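# Place red cube beside the rightmost blue cube

## Task

Set the red cube down on the table near whichever blue cube lies farther toward the robot's right, without moving that blue cube, and finish with neither gripper touching any cube.

## Robot and tools

Robot: two arms, left_arm and right_arm, each with a parallel gripper. left_arm sits on the +y side; arm names do not match image left and right. Base positions in the scene frame: left_arm (+0.021, +0.309, 0) m, yawed by quat_wxyz (+1.000, 0, 0, +0.024); right_arm (-0.034, -0.226, 0) m, quat_wxyz (+1.000, 0, 0, -0.029). A camera stand is fixed behind the arms. A loose object may occasionally get nudged by an outside push.

Frames: the scene frame has its origin at table-top height midway between the nominal bases, +x out over the table, +z up. Fixed cameras and the table use it. Each arm's hand poses, velocities, Hand target and wrist-camera pose use that arm's own base frame, and so do all offsets you send. Rotations turn about the Hand target's position. The gripper's fingers point along its +z and close along its y; end_effector_position is the point between the pads, roughly 1 cm short of the tips.

Row layout (shared by execute_actions and move): one flat list of 14 numbers covering both arms, each in [-1, 1]: left dx, dy, dz, rx, ry, rz, opening, then right dx, dy, dz, rx, ry, rz, opening. The first six per arm are an offset, not a pose: measured from that arm's Hand target as it stood when the action or move began, along its base axes. 1.0 equals 0.6 m for dx/dy/dz and 180 degrees for rx/ry/rz, which form one rotation vector. Translations longer than 1.0 in total are scaled down along their direction. Opening is absolute: +1 fully open (0.094 m), -1 shut. Sending all six pose numbers as 0 re-requests the current Hand target; a 0 opening is a real half-open command, so repeat the present opening to leave a gripper alone.

execute_actions(actions, cameras): actions is a list of actions; each action is a list of up to 15 rows, one per 1/30 s step; a short action repeats its final row until 15 steps. All rows of an action count from the same start pose, while each new action starts from the updated Hand target, so repeating an offset keeps moving. An empty actions list returns state plus images. cameras: list of names, ["all"], or []; an unknown name voids the call.

move(target, speed, blend, opening_speed, grip_force, blocking, cameras): target is one 14-number row or a list of up to 15 rows, every row an offset from the same starting Hand targets. speed: path top speed in m/s, 0.002 to 2.9, default 0.25 (rotation up to twice that in rad/s); one value or one per target. blend: corner rounding in m for lists, 0 means stop at each. opening_speed: rate of the commanded opening per second on the -1..+1 scale, at least 0.2. grip_force: newtons per finger pad, 10 to 50, one value or one per arm; it persists; below 50 closing is slow. blocking=false returns after about 0.5 s while the move continues. The whole move is capped at 10 s; paths do not avoid obstacles or the other arm. The result adds a "move:" line with the ending (done, off_target, moving, held, fault) and limits (paced = pose clipped, held = steps withheld). done means at rest within 10 mm and 2 degrees; neither done nor off_target says anything about contact.

wait(seconds 0 to 10): let time run while commands hold. stop(): brakes a running move. zoom_image(camera, region [x0, y0, x1, y1] in pixels, at most 504 by 504) on cam_high, cam_low, cam_left_wrist or cam_right_wrist, all 896x504. finished_scene(scene): ends the current scene, given its number; irreversible, and call nothing else in that reply.

Result lines: Hand target (commanded pose after clipping, the base for the next offsets), end_effector_position in metres and end_effector_quat_wxyz, Joint positions (waist, shoulder, elbow, wrist pitch, wrist yaw, wrist roll, then opening in metres), Joint velocities (omitted or "within noise" when still), Joint torques (include gravity; first three wrap at ±28 N m), Tool commands, grip_measured (opening on the command scale; reads a bit wide when empty, and slightly narrower than a firmly held part), grip_effort_nm (negative = closing, drifts, not pad force), Motor temperatures.

Behaviour: orientation commands are clipped to 40 degrees from the measured one per step. Grippers often stop a few centimetres short from friction and weight; issue another action, or add the missing distance. Fingers follow the commanded opening below the first touch until force jumps to the limit; to release, command well above grip_measured.

Avoid: dropping the cube or releasing it while moving, fast or hard contacts, pushing into the table, grippers or wrist cameras hitting each other, closing on the other arm's fingers, anything contacting a camera cable, anything leaving the table, moving paths close to an arm's own base. Motors heat when holding loads, stretching, or pushing at unreachable poses: MOTOR HOT at 75 °C, fault fold at 90 °C, arm collapse at 100 °C. Joint ranges (rad): waist -2.618 to 3.054, shoulder 0.000 to 3.142, elbow 0.000 to 3.142 (straight at 2.901), wrist pitch -1.571 to 1.571, wrist yaw -1.571 to 1.571, wrist roll -2.094 to 2.094.

Each tool is called after "Call:" as name([rows], argument=value, ...), one row to a line, values as JSON.

## Session

Call:
execute_actions(actions=[])

Scene clock: 0.00 s.
left_arm: end_effector_position=(+0.3942, +0.0095, +0.0988) grip_measured=+1.000 grip_effort_nm=n/a end_effector_quat_wxyz=(+0.598, -0.022, +0.800, +0.032) | right_arm: end_effector_position=(+0.3847, +0.0216, +0.1141) grip_measured=+1.000 grip_effort_nm=n/a end_effector_quat_wxyz=(+0.617, +0.016, +0.786, -0.031)
Joint positions: left_arm=[-0.025 1.568 0.322 0.959 -0.101 -0.003 0.094] | right_arm=[0.156 1.502 0.292 0.964 0.22 0.025 0.094]
Joint velocities: within noise
Joint torques (N m): no reading
Motor temperatures (°C): left_arm=[26 26 28 24 23 25 27] | right_arm=[25 28 29 27 24 26 24]
Heat: left arm: 28 °C; right arm: 29 °C.
Hand target: left_arm +0.3963, +0.0095, +0.1043; +0.605, -0.022, +0.796, +0.032 | right_arm +0.3848, +0.0215, +0.1136; +0.615, +0.016, +0.788, -0.032
Tool commands: left_gripper/opening=+1.0 right_gripper/opening=+1.0

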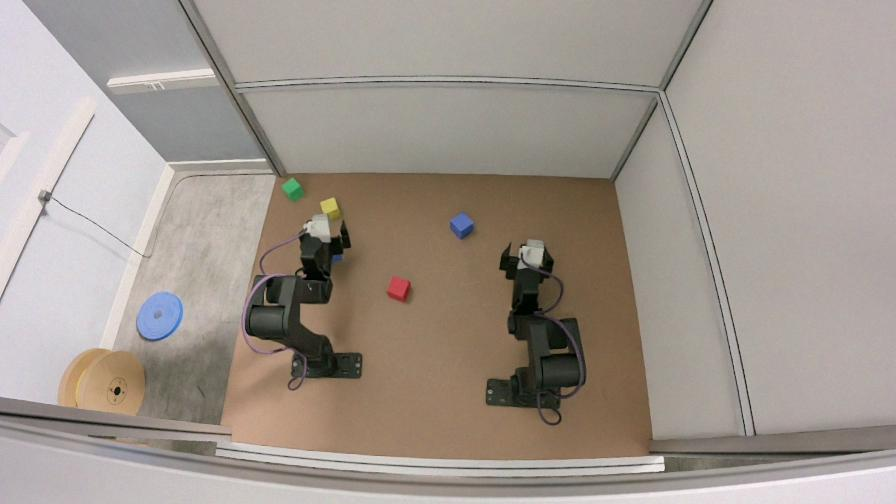

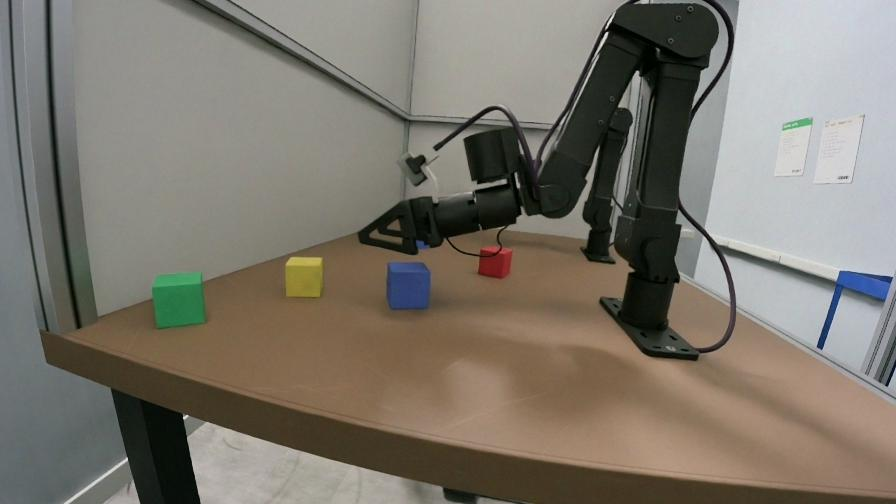

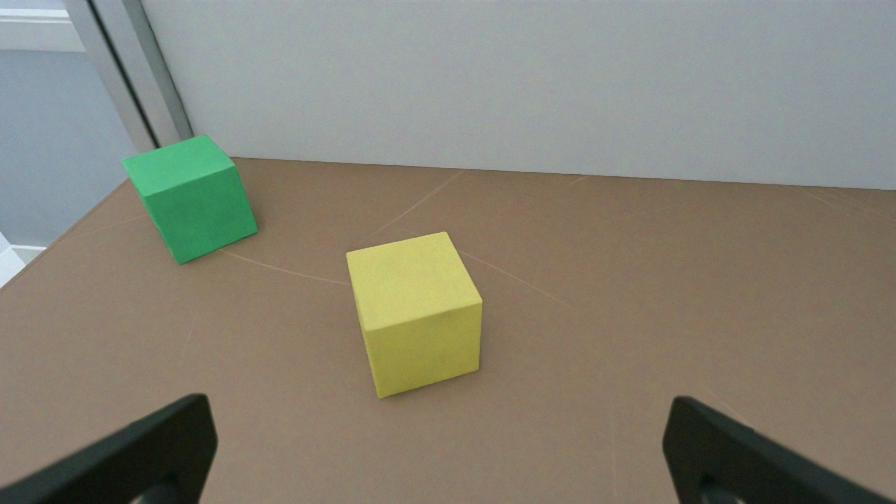

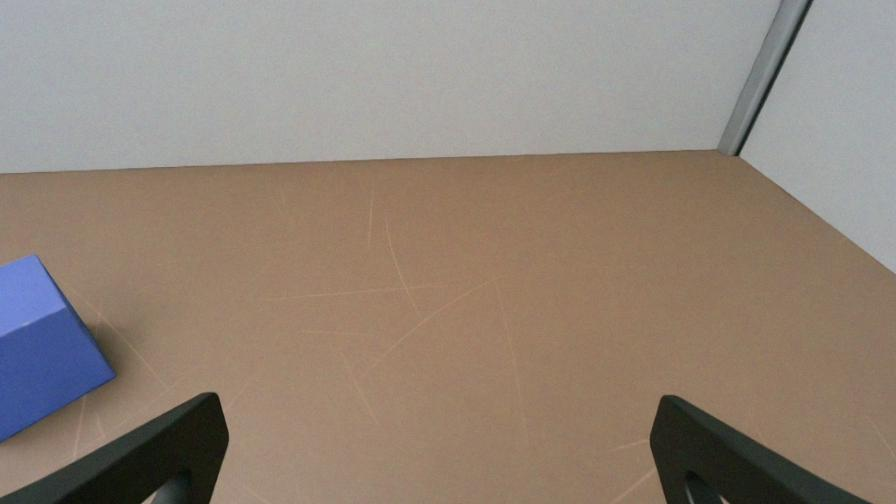

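Call:
zoom_image(camera="cam_high", region=[270, 160, 570, 329])

Call:
zoom_image(camera="cam_low", region=[350, 180, 650, 349])

Scaled by 1.680.

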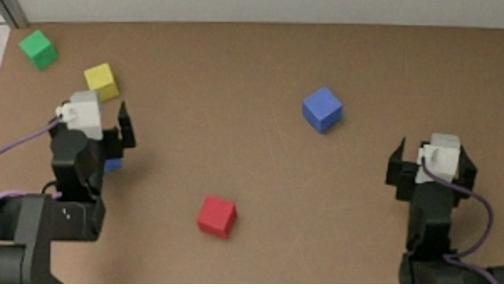

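Scaled by 1.680.

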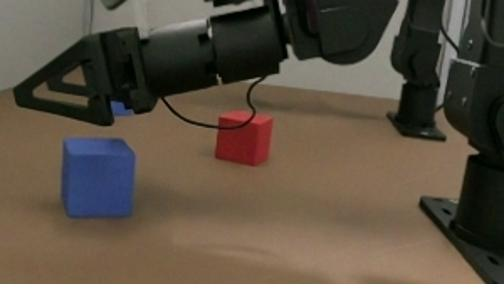

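Call:
zoom_image(camera="cam_high", region=[370, 262, 430, 316])

Call:
zoom_image(camera="cam_high", region=[430, 198, 490, 252])

Scaled by 8.400.

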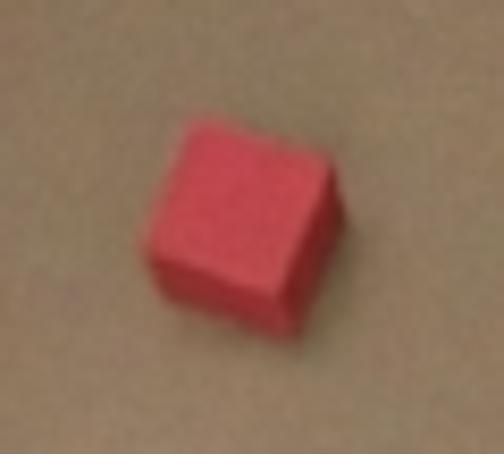

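Scaled by 8.400.

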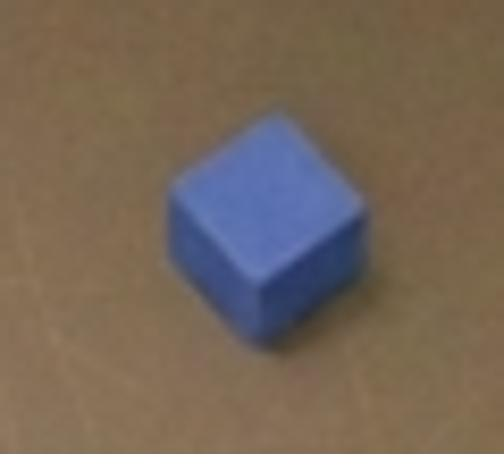

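Call:
move([
  [0, 0, 0.16, 0, 0, 0, 1, 0, 0, 0, 0, 0, 0, 1],
  [-0.2925, -0.3292, 0.1, 0.0321, 0.3033, -0.1155, 1, 0, 0, 0, 0, 0, 0, 1],
], blend=[0.05, 0], speed=0.3, cameras=["all"])

Scene clock: 209.47 s.
left_arm: end_effector_position=(+0.2188, -0.1835, +0.1581) grip_measured=+1.000 grip_effort_nm=-0.03 end_effector_quat_wxyz=(+0.168, +0.163, +0.972, -0.026) | right_arm: end_effector_position=(+0.3847, +0.0216, +0.1141) grip_measured=+1.000 grip_effort_nm=-0.02 end_effector_quat_wxyz=(+0.617, +0.016, +0.786, -0.031)
Joint positions: left_arm=[-0.8 1.334 1.172 -1.104 -0.156 -0.443 0.094] | right_arm=[0.156 1.502 0.292 0.964 0.22 0.025 0.094]
Joint torques (N m): left_arm=[-0.53 -2.8 8.99 0.75 -0.08 -0.02] | right_arm=[-0.06 -4.86 6.39 1.83 0.06 0.02]
Motor temperatures (°C): left_arm=[26 29 30 34 23 25 27] | right_arm=[25 30 32 40 24 26 24]
Heat: left arm: 34 °C; right arm: 40 °C.
Hand target: left_arm +0.2208, -0.1881, +0.1643; +0.171, +0.162, +0.971, -0.029 | right_arm +0.3848, +0.0215, +0.1136; +0.615, +0.016, +0.788, -0.032
Off the commanded pose: left_arm 0.008 m, 0 deg | right_arm 0.000 m, 0 deg.
move: done; blend cut to 0.048 m at target 1
camera_calibration:
cam_left_wrist: T_world_to_cam=[[-0.320845, -0.947067, 0.0110518, -0.106272], [-0.944164, 0.320741, 0.0753665, 0.293581], [-0.0749219, 0.0137463, -0.997095, 0.265244], [0, 0, 0, 1]] pos_world=[0.262964, -0.198457, 0.243522]

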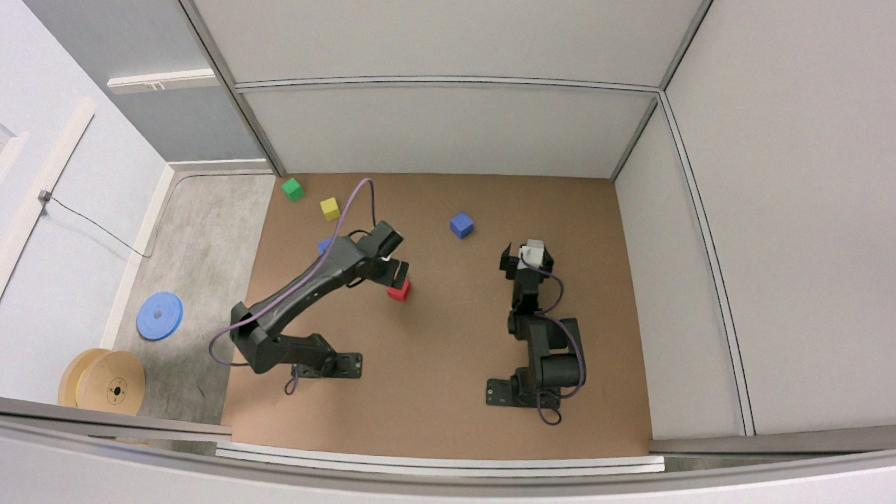

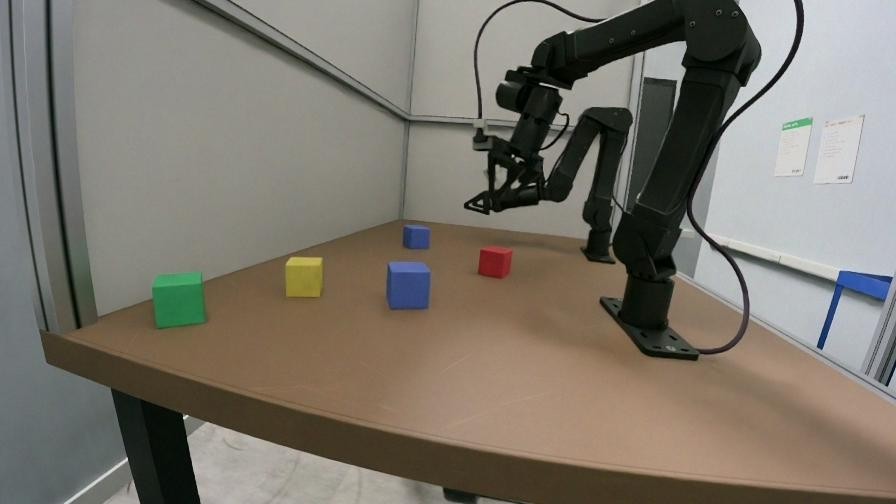

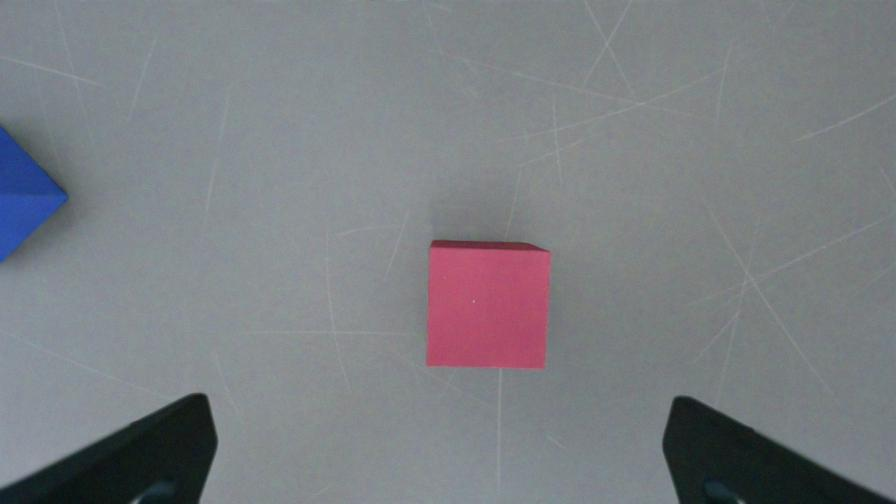

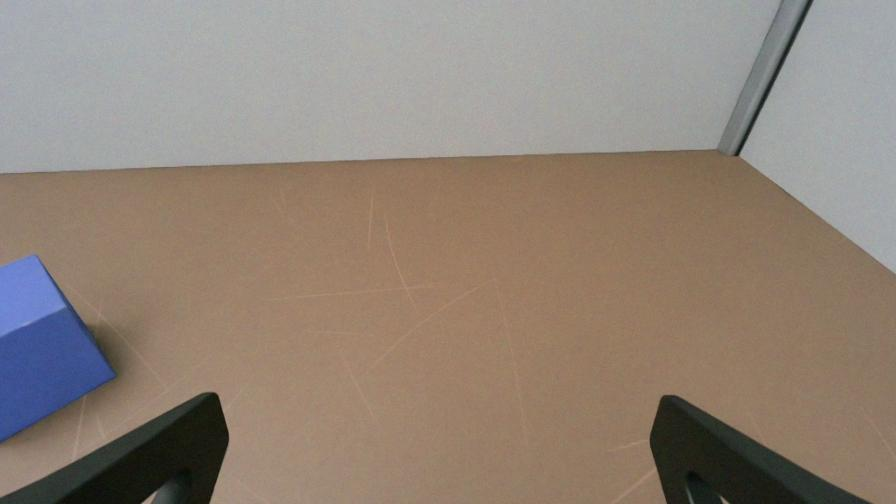

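Call:
move([
  [0.0022, -0.0345, -0.2185, 0, 0, 0, 1, 0, 0, 0, 0, 0, 0, 1],
], speed=0.2, cameras=["cam_left_wrist", "cam_low", "cam_high"])

Scene clock: 267.83 s.
left_arm: end_effector_position=(+0.2213, -0.2085, +0.0383) grip_measured=+1.000 grip_effort_nm=-0.03 end_effector_quat_wxyz=(+0.167, +0.162, +0.972, -0.035) | right_arm: end_effector_position=(+0.3847, +0.0216, +0.1141) grip_measured=+1.000 grip_effort_nm=-0.02 end_effector_quat_wxyz=(+0.617, +0.016, +0.786, -0.031)
Joint positions: left_arm=[-0.851 1.492 0.815 -0.586 -0.156 -0.496 0.094] | right_arm=[0.156 1.502 0.292 0.964 0.22 0.025 0.094]
Joint torques (N m): left_arm=[-0.68 -3.63 5.35 1.08 -0.26 -0.05] | right_arm=[-0.06 -4.89 6.41 1.83 0.07 0.02]
Heat: left arm: 31 °C; right arm: 41 °C.
Hand target: left_arm +0.2222, -0.2087, +0.0333; +0.171, +0.162, +0.971, -0.029 | right_arm +0.3848, +0.0215, +0.1136; +0.615, +0.016, +0.788, -0.032
Off the commanded pose: left_arm 0.005 m, 1 deg | right_arm 0.000 m, 0 deg.
move: done
camera_calibration:
cam_left_wrist: T_world_to_cam=[[-0.322548, -0.946083, 0.0298181, -0.128002], [-0.943223, 0.323894, 0.073645, 0.31367], [-0.0793322, -0.00437103, -0.996839, 0.143554], [0, 0, 0, 1]] pos_world=[0.265962, -0.222069, 0.123817]
Images, in order (width x height): cam_high 896x504, cam_low 896x504, cam_left_wrist 896x504.

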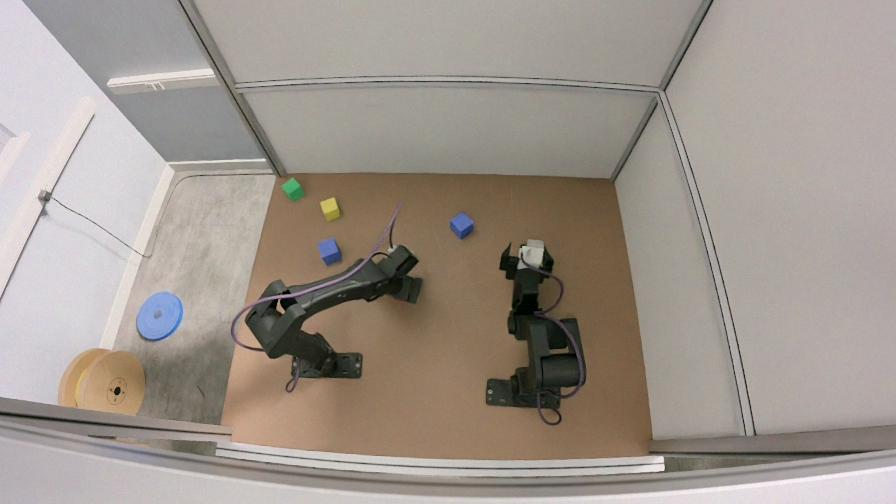

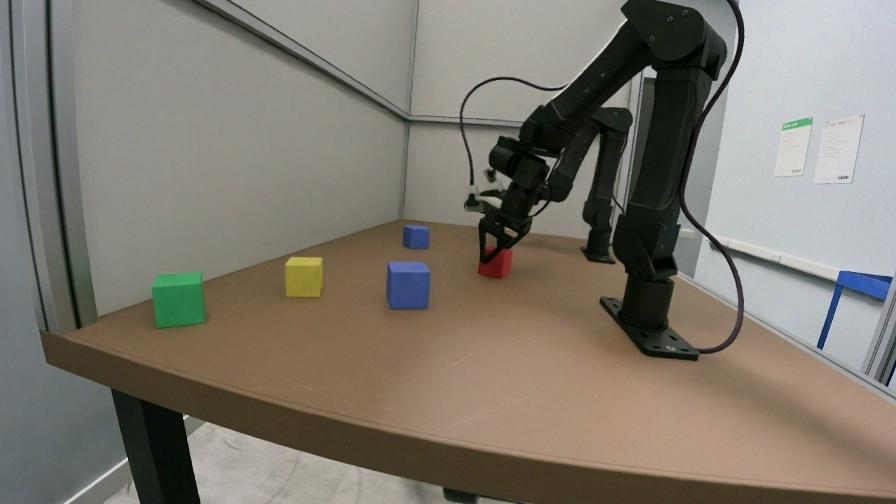

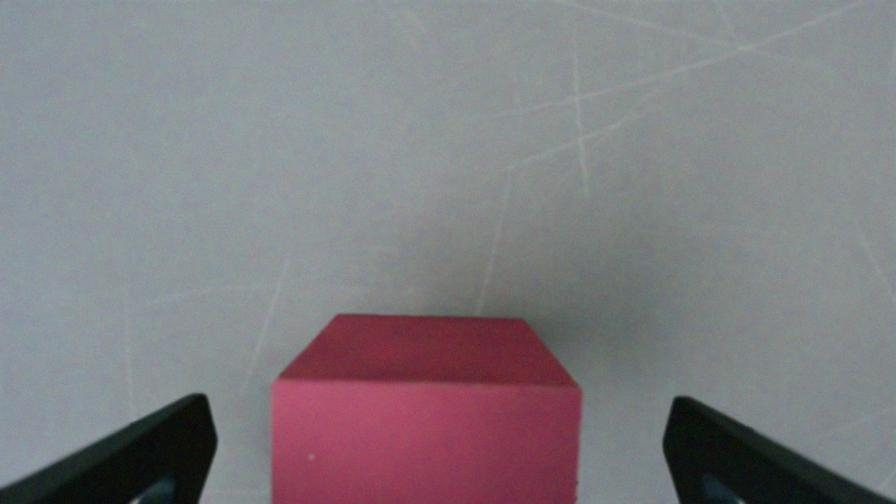

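Call:
move([
  [0, 0, -0.017, 0, 0, 0, 1, 0, 0, 0, 0, 0, 0, 1],
  [0, 0, -0.017, 0, 0, 0, 0.03, 0, 0, 0, 0, 0, 0, 1],
], speed=0.1, opening_speed=1.5, cameras=["cam_left_wrist", "cam_low"])

Scene clock: 283.60 s.
left_arm: end_effector_position=(+0.2223, -0.2090, +0.0287) grip_measured=+0.061 grip_effort_nm=-1.01 end_effector_quat_wxyz=(+0.169, +0.162, +0.972, -0.035) | right_arm: end_effector_position=(+0.3847, +0.0216, +0.1141) grip_measured=+1.000 grip_effort_nm=-0.02 end_effector_quat_wxyz=(+0.617, +0.016, +0.786, -0.031)
Joint positions: left_arm=[-0.851 1.513 0.79 -0.539 -0.158 -0.496 0.05] | right_arm=[0.156 1.502 0.292 0.964 0.22 0.025 0.094]
Joint torques (N m): left_arm=[-0.68 -3.71 5.08 1.11 -0.24 -0.04] | right_arm=[-0.06 -4.89 6.43 1.82 0.06 0.02]
Heat: left arm: 31 °C; right arm: 41 °C.
Hand target: left_arm +0.2221, -0.2087, +0.0229; +0.171, +0.162, +0.971, -0.029 | right_arm +0.3848, +0.0215, +0.1136; +0.615, +0.016, +0.788, -0.032
Off the commanded pose: left_arm 0.006 m, 1 deg | right_arm 0.000 m, 0 deg.
move: done
camera_calibration:
cam_left_wrist: T_world_to_cam=[[-0.321776, -0.946353, 0.0296018, -0.128146], [-0.943718, 0.323094, 0.0707598, 0.315342], [-0.0765279, -0.0051669, -0.997054, 0.133335], [0, 0, 0, 1]] pos_world=[0.266563, -0.222468, 0.114422]
Images, in order (width x height): cam_low 896x504, cam_left_wrist 896x504.

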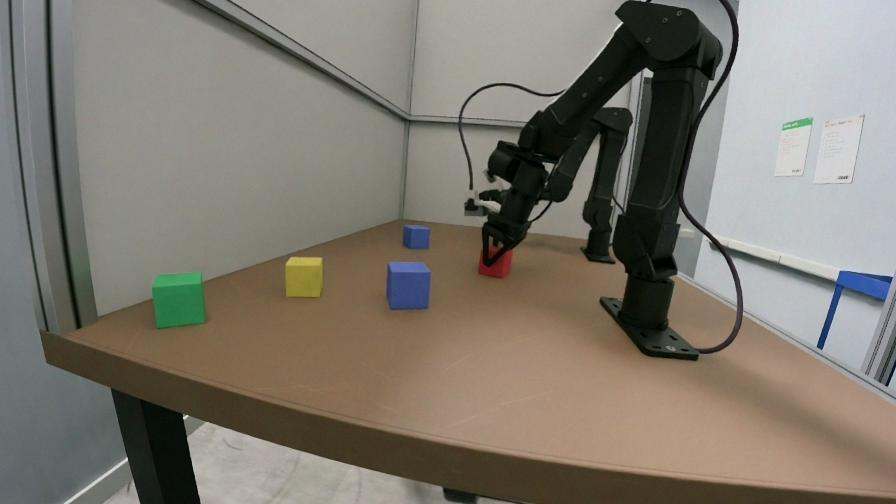

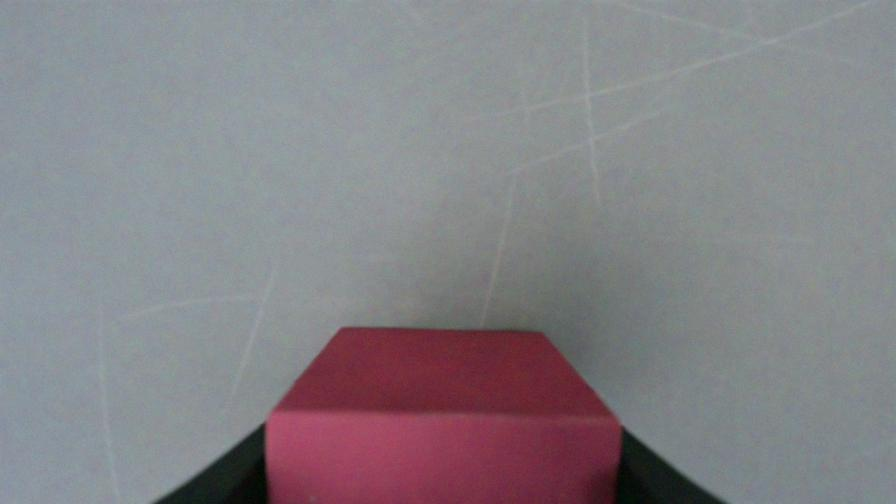

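Call:
move([
  [0, 0, 0.1, 0, 0, 0, 0.03, 0, 0, 0, 0, 0, 0, 1],
  [0.2732, -0.2138, 0.2118, 0, 0, -0.1597, 0.03, 0, 0, 0, 0, 0, 0, 1],
], speed=0.25, blend=[0.04, 0], cameras=["all"])

Scene clock: 307.63 s.
left_arm: end_effector_position=(+0.3807, -0.3345, +0.1529) grip_measured=+0.059 grip_effort_nm=-1.06 end_effector_quat_wxyz=(+0.160, +0.398, +0.901, -0.067) | right_arm: end_effector_position=(+0.3847, +0.0216, +0.1141) grip_measured=+1.000 grip_effort_nm=-0.02 end_effector_quat_wxyz=(+0.617, +0.016, +0.786, -0.031)
Joint positions: left_arm=[-0.71 2.203 2.191 -1.211 0.035 0.115 0.05] | right_arm=[0.156 1.502 0.292 0.964 0.22 0.025 0.094]
Joint torques (N m): left_arm=[0.57 -9.02 9.14 0.8 0.11 0.08] | right_arm=[-0.05 -4.9 6.39 1.82 0.07 0.02]
Heat: left arm: 31 °C; right arm: 42 °C.
Hand target: left_arm +0.3859, -0.3371, +0.1501; +0.158, +0.399, +0.901, -0.070 | right_arm +0.3848, +0.0215, +0.1136; +0.615, +0.016, +0.788, -0.032
Off the commanded pose: left_arm 0.006 m, 0 deg | right_arm 0.000 m, 0 deg.
move: done; blend cut to 0.0299 m at target 1
camera_calibration:
cam_left_wrist: T_world_to_cam=[[-0.735326, -0.677648, 0.00937777, 0.0508816], [-0.675603, 0.734058, 0.0687021, 0.532386], [-0.0534397, 0.0441828, -0.997593, 0.276353], [0, 0, 0, 1]] pos_world=[0.411864, -0.368532, 0.238635]

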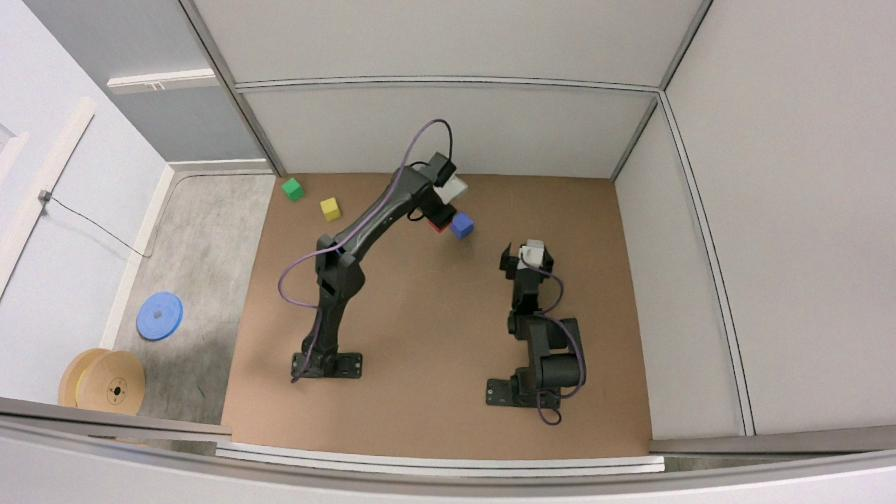

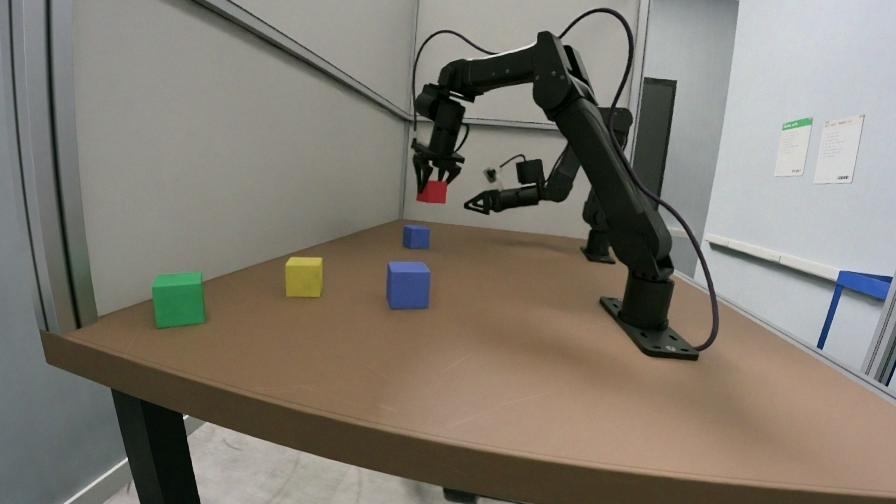

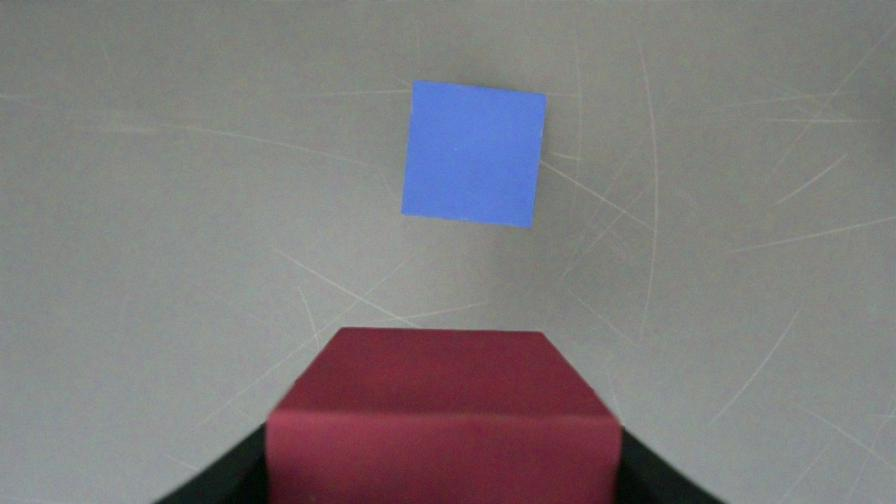

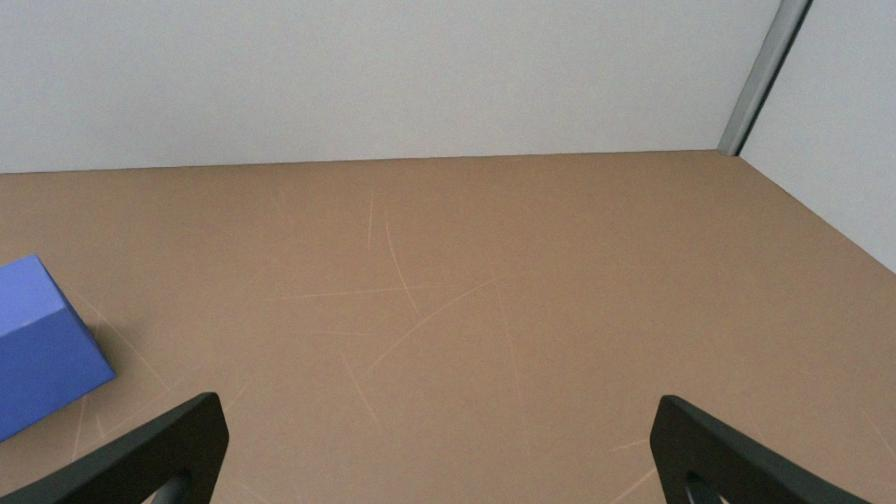

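Call:
move([
  [0.01, -0.027, -0.1, 0, 0, -0.029, 0.03, 0, 0, 0, 0, 0, 0, 1],
  [0.01, -0.027, -0.1968, 0, 0, -0.029, 0.03, 0, 0, 0, 0, 0, 0, 1],
], speed=[0.2, 0.12], blend=[0.02, 0], cameras=["cam_low", "cam_left_wrist", "cam_high"])

Scene clock: 403.53 s.
left_arm: end_effector_position=(+0.3913, -0.3500, +0.0437) grip_measured=+0.059 grip_effort_nm=-1.06 end_effector_quat_wxyz=(+0.158, +0.436, +0.883, -0.073) | right_arm: end_effector_position=(+0.3847, +0.0216, +0.1141) grip_measured=+1.000 grip_effort_nm=-0.02 end_effector_quat_wxyz=(+0.617, +0.016, +0.786, -0.031)
Joint positions: left_arm=[-0.71 2.278 1.878 -0.826 0.062 0.196 0.05] | right_arm=[0.156 1.502 0.292 0.964 0.22 0.025 0.094]
Joint torques (N m): left_arm=[0.02 -10.02 5.94 1.22 0.13 0.09] | right_arm=[-0.05 -4.92 6.39 1.82 0.07 0.03]
Motor temperatures (°C): left_arm=[26 34 34 30 23 25 31] | right_arm=[24 30 32 43 24 26 24]
Heat: left arm: 34 °C; right arm: 43 °C.
Hand target: left_arm +0.3920, -0.3533, +0.0321; +0.155, +0.439, +0.882, -0.077 | right_arm +0.3848, +0.0215, +0.1136; +0.615, +0.016, +0.788, -0.032
Off the commanded pose: left_arm 0.012 m, 1 deg | right_arm 0.000 m, 0 deg.
move: off_target (left_arm)
camera_calibration:
cam_left_wrist: T_world_to_cam=[[-0.78987, -0.613228, 0.00753037, 0.0931449], [-0.611468, 0.788426, 0.0670133, 0.552459], [-0.0470316, 0.0483272, -0.997724, 0.167744], [0, 0, 0, 1]] pos_world=[0.419273, -0.38656, 0.129639]
Images, in order (width x height): cam_high 896x504, cam_low 896x504, cam_left_wrist 896x504.

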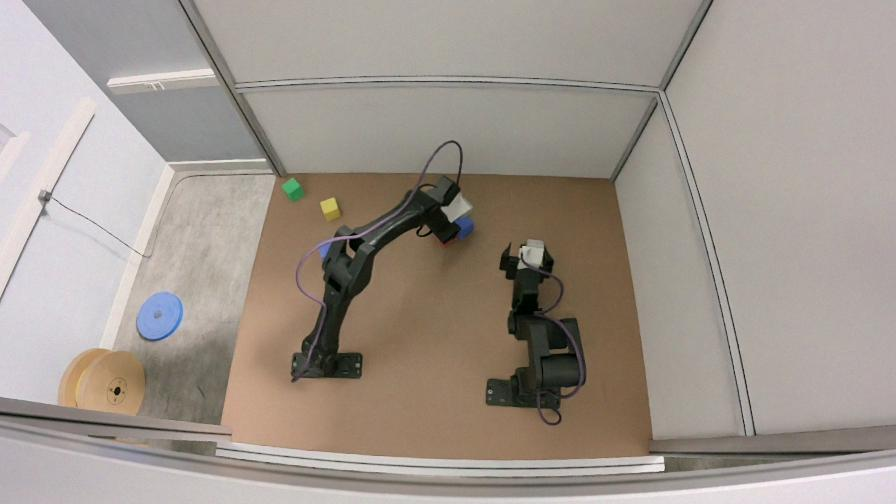

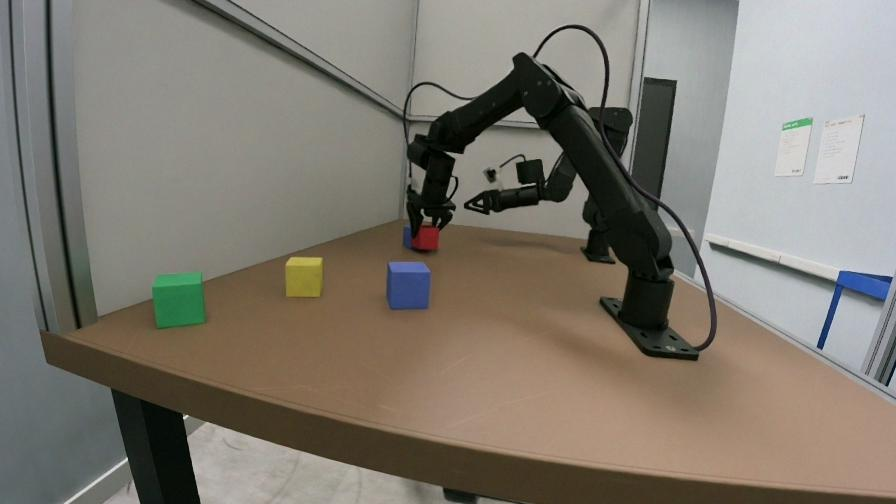

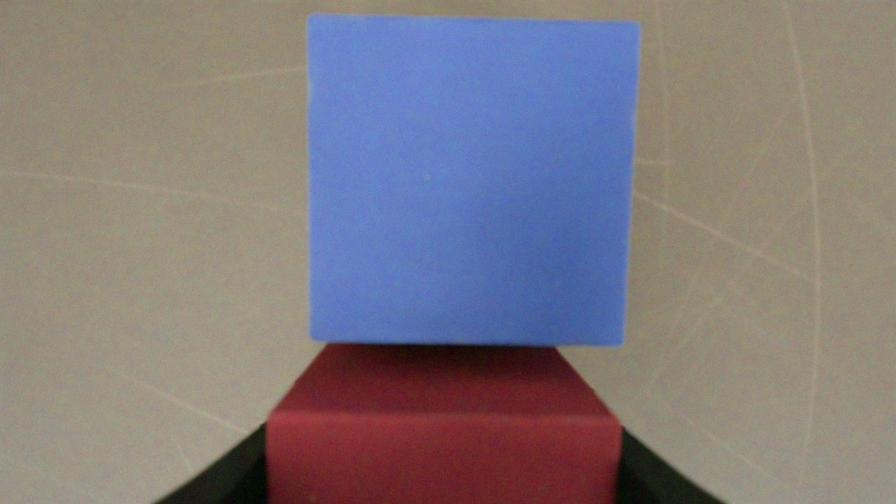

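Call:
zoom_image(camera="cam_low", region=[380, 195, 480, 265])

Call:
zoom_image(camera="cam_left_wrist", region=[250, 300, 650, 504])

Scaled by 5.040.

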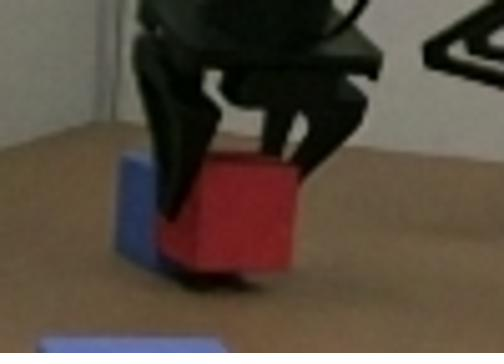

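Scaled by 1.260.

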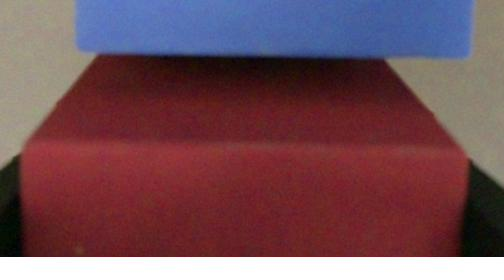

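Call:
move([
  [-0.0095, 0.003, -0.025, 0, 0, 0, 0.03, 0, 0, 0, 0, 0, 0, 1],
], speed=0.1, cameras=["cam_low", "cam_left_wrist"])

Call:
zoom_image(camera="cam_low", region=[380, 195, 480, 265])

Scene clock: 446.50 s.
left_arm: end_effector_position=(+0.3900, -0.3504, +0.0300) grip_measured=+0.059 grip_effort_nm=-1.06 end_effector_quat_wxyz=(+0.161, +0.436, +0.882, -0.077) | right_arm: end_effector_position=(+0.3847, +0.0216, +0.1141) grip_measured=+1.000 grip_effort_nm=-0.02 end_effector_quat_wxyz=(+0.617, +0.016, +0.786, -0.031)
Joint positions: left_arm=[-0.71 2.278 1.819 -0.759 0.068 0.196 0.05] | right_arm=[0.156 1.502 0.292 0.964 0.22 0.025 0.094]
Joint torques (N m): left_arm=[-0.43 -10.65 4.62 1.23 0.08 0.02] | right_arm=[-0.05 -4.88 6.39 1.83 0.06 0.02]
Heat: left arm: 37 °C; right arm: 43 °C.
Hand target: left_arm +0.3862, -0.3515, +0.0170; +0.155, +0.439, +0.882, -0.077 | right_arm +0.3848, +0.0215, +0.1136; +0.615, +0.016, +0.788, -0.032
Off the commanded pose: left_arm 0.013 m, 1 deg | right_arm 0.000 m, 0 deg.
move: off_target (left_arm)
camera_calibration:
cam_left_wrist: T_world_to_cam=[[-0.791284, -0.611337, 0.0117284, 0.093035], [-0.609846, 0.790452, 0.0572206, 0.553165], [-0.0442518, 0.0381253, -0.998293, 0.149353], [0, 0, 0, 1]] pos_world=[0.417571, -0.386069, 0.116355]
Images, in order (width x height): cam_low 896x504, cam_left_wrist 896x504.

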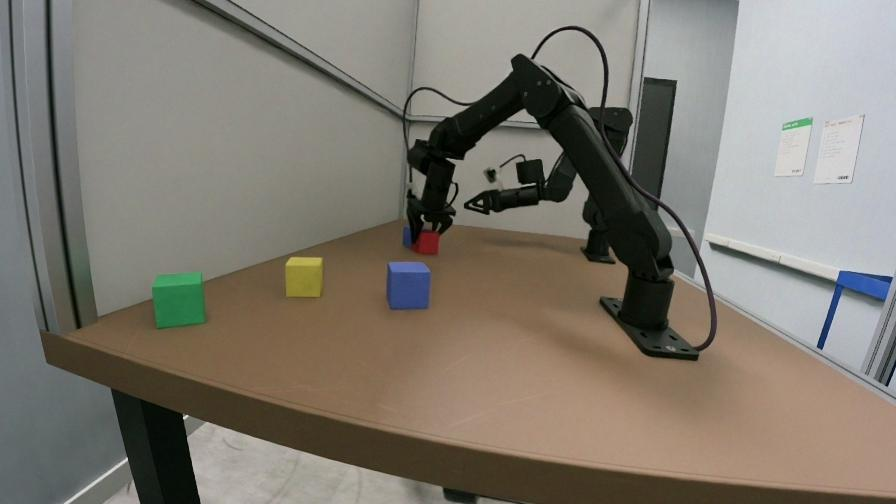

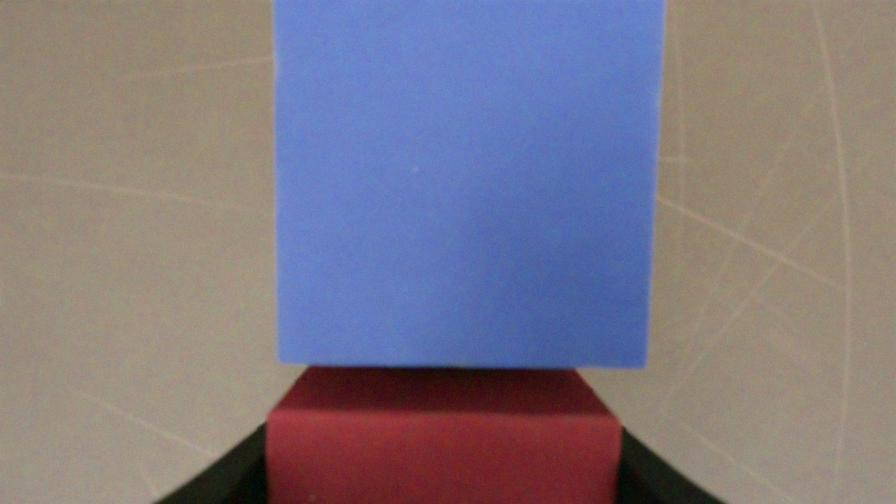

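Scaled by 5.040.

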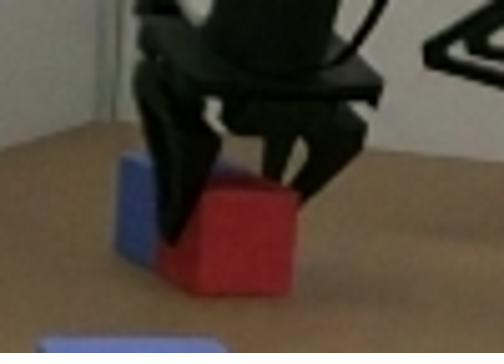

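Call:
move([
  [0, 0, 0, 0, 0, 0, 0.5, 0, 0, 0, 0, 0, 0, 1],
  [-0.01, 0.01, 0.2, 0, 0, 0, 0.5, 0, 0, 0, 0, 0, 0, 1],
], speed=[0.1, 0.2], opening_speed=1.5, cameras=["cam_low", "cam_left_wrist", "cam_high"])

Scene clock: 477.63 s.
left_arm: end_effector_position=(+0.3799, -0.3418, +0.1090) grip_measured=+0.499 grip_effort_nm=0.04 end_effector_quat_wxyz=(+0.129, +0.437, +0.887, -0.069) | right_arm: end_effector_position=(+0.3847, +0.0216, +0.1141) grip_measured=+1.000 grip_effort_nm=-0.02 end_effector_quat_wxyz=(+0.617, +0.016, +0.786, -0.031)
Joint positions: left_arm=[-0.71 2.27 2.142 -1.157 0.068 0.196 0.07] | right_arm=[0.156 1.502 0.292 0.964 0.22 0.025 0.094]
Joint torques (N m): left_arm=[-0.32 -15.06 8.42 0.78 0.06 0.04] | right_arm=[-0.05 -4.9 6.37 1.84 0.06 0.02]
Heat: left arm: 38 °C; right arm: 43 °C.
Hand target: left_arm +0.3802, -0.3454, +0.1369; +0.155, +0.439, +0.882, -0.077 | right_arm +0.3848, +0.0215, +0.1136; +0.615, +0.016, +0.788, -0.032
Off the commanded pose: left_arm 0.028 m, 3 deg | right_arm 0.000 m, 0 deg.
move: off_target (left_arm)
camera_calibration:
cam_left_wrist: T_world_to_cam=[[-0.790296, -0.612204, 0.0252507, 0.0873072], [-0.605287, 0.786441, 0.123037, 0.525534], [-0.0951821, 0.081952, -0.992081, 0.261061], [0, 0, 0, 1]] pos_world=[0.411945, -0.381246, 0.192129]
Images, in order (width x height): cam_high 896x504, cam_low 896x504, cam_left_wrist 896x504.

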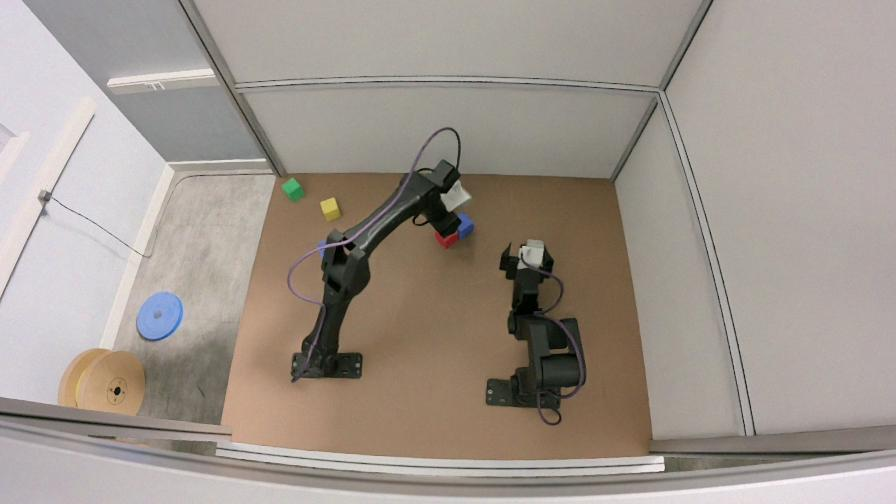

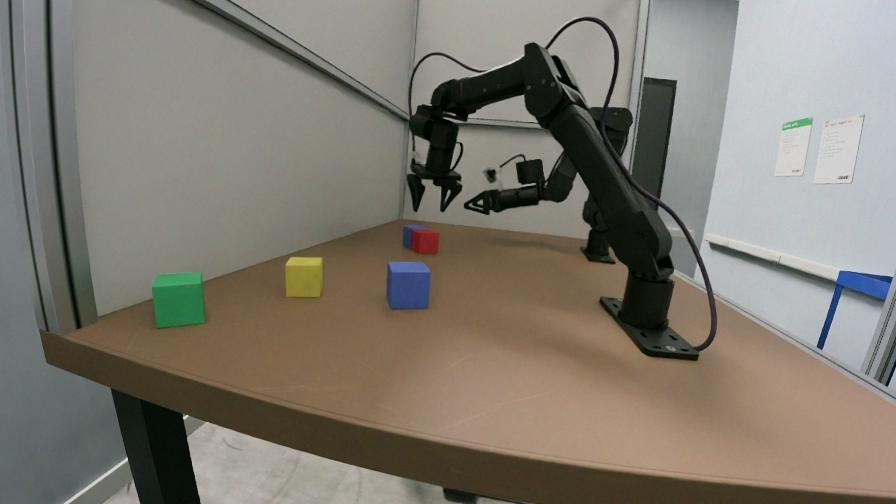

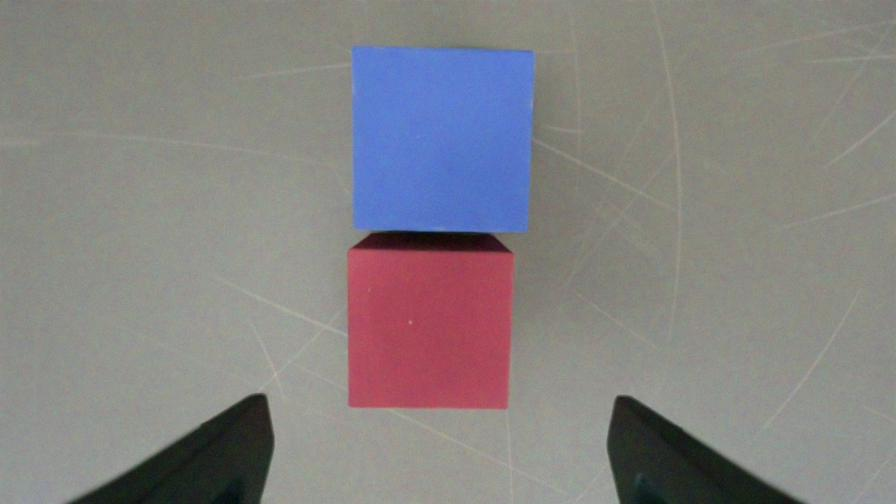

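Call:
move([
  [-0.03, 0.03, 0.1885, 0, 0, 0, 0.5, 0, 0, 0, 0, 0, 0, 1],
  [-0.1503, 0.5757, 0.1385, 0, 0, 0.294, 0.5, 0, 0, 0, 0, 0, 0, 1],
], speed=0.3, blend=[0.05, 0], cameras=["cam_high", "cam_left_wrist"])

Call:
zoom_image(camera="cam_high", region=[430, 198, 490, 252])

Call:
zoom_image(camera="cam_high", region=[270, 160, 390, 268])

Scene clock: 549.77 s.
left_arm: end_effector_position=(+0.2902, -0.0003, +0.2149) grip_measured=+0.499 grip_effort_nm=0.04 end_effector_quat_wxyz=(+0.156, -0.001, +0.988, +0.002) | right_arm: end_effector_position=(+0.3847, +0.0216, +0.1141) grip_measured=+1.000 grip_effort_nm=-0.02 end_effector_quat_wxyz=(+0.617, +0.016, +0.786, -0.031)
Joint positions: left_arm=[-0.009 1.39 1.452 -1.32 -0.008 -0.01 0.07] | right_arm=[0.156 1.502 0.292 0.964 0.22 0.025 0.094]
Joint torques (N m): left_arm=[0.47 -6.17 5.16 1.08 0.05 0.03] | right_arm=[-0.03 -4.89 6.41 1.82 0.07 0.02]
Motor temperatures (°C): left_arm=[26 42 34 29 23 25 30] | right_arm=[24 30 33 44 24 26 24]
Heat: left arm: 42 °C; right arm: 44 °C.
Hand target: left_arm +0.2901, +0.0000, +0.2201; +0.173, +0.000, +0.985, +0.000 | right_arm +0.3848, +0.0215, +0.1136; +0.615, +0.016, +0.788, -0.032
Off the commanded pose: left_arm 0.005 m, 2 deg | right_arm 0.000 m, 0 deg.
move: done
camera_calibration:
cam_left_wrist: T_world_to_cam=[[0.00744136, -0.999904, 0.0117058, -0.00596407], [-0.99455, -0.00618313, 0.104074, 0.306423], [-0.103992, -0.0124164, -0.994501, 0.33272], [0, 0, 0, 1]] pos_world=[0.339398, 0.0000623572, 0.299069]
Images, in order (width x height): cam_high 896x504, cam_left_wrist 896x504.

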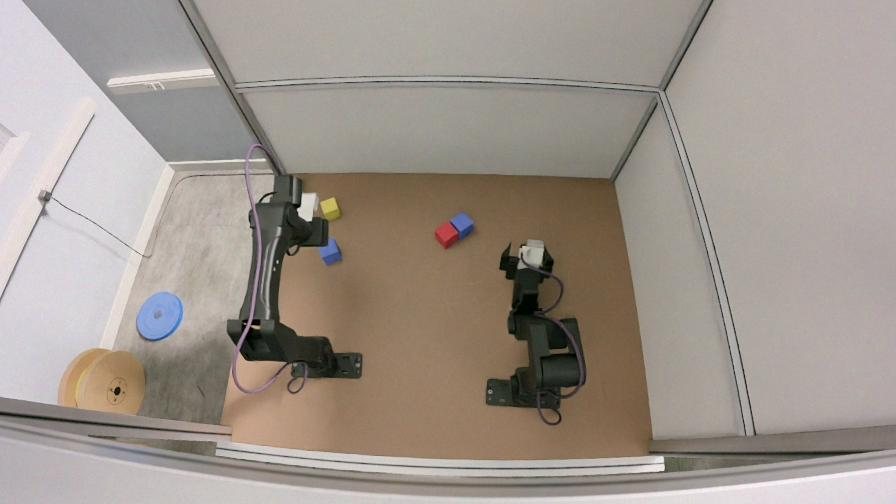

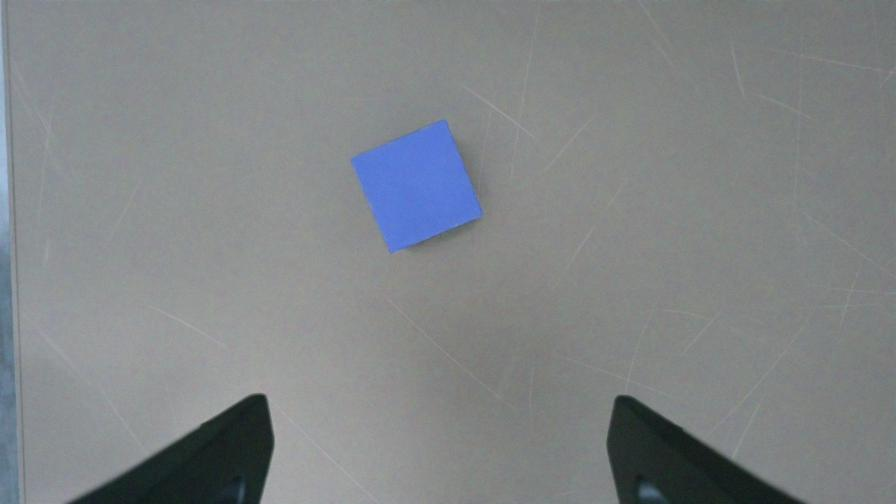

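Scaled by 8.400.

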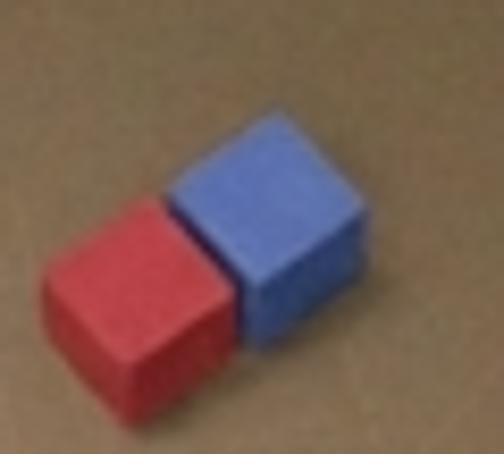

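Scaled by 4.200.

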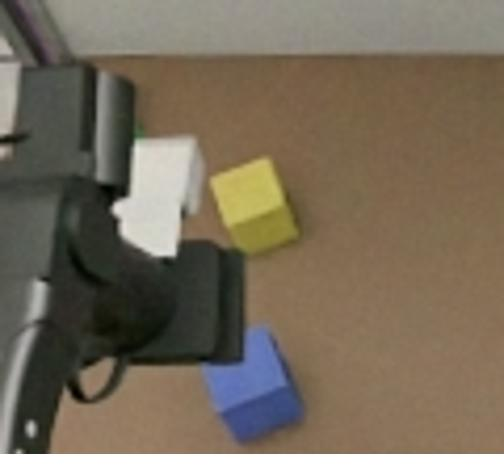

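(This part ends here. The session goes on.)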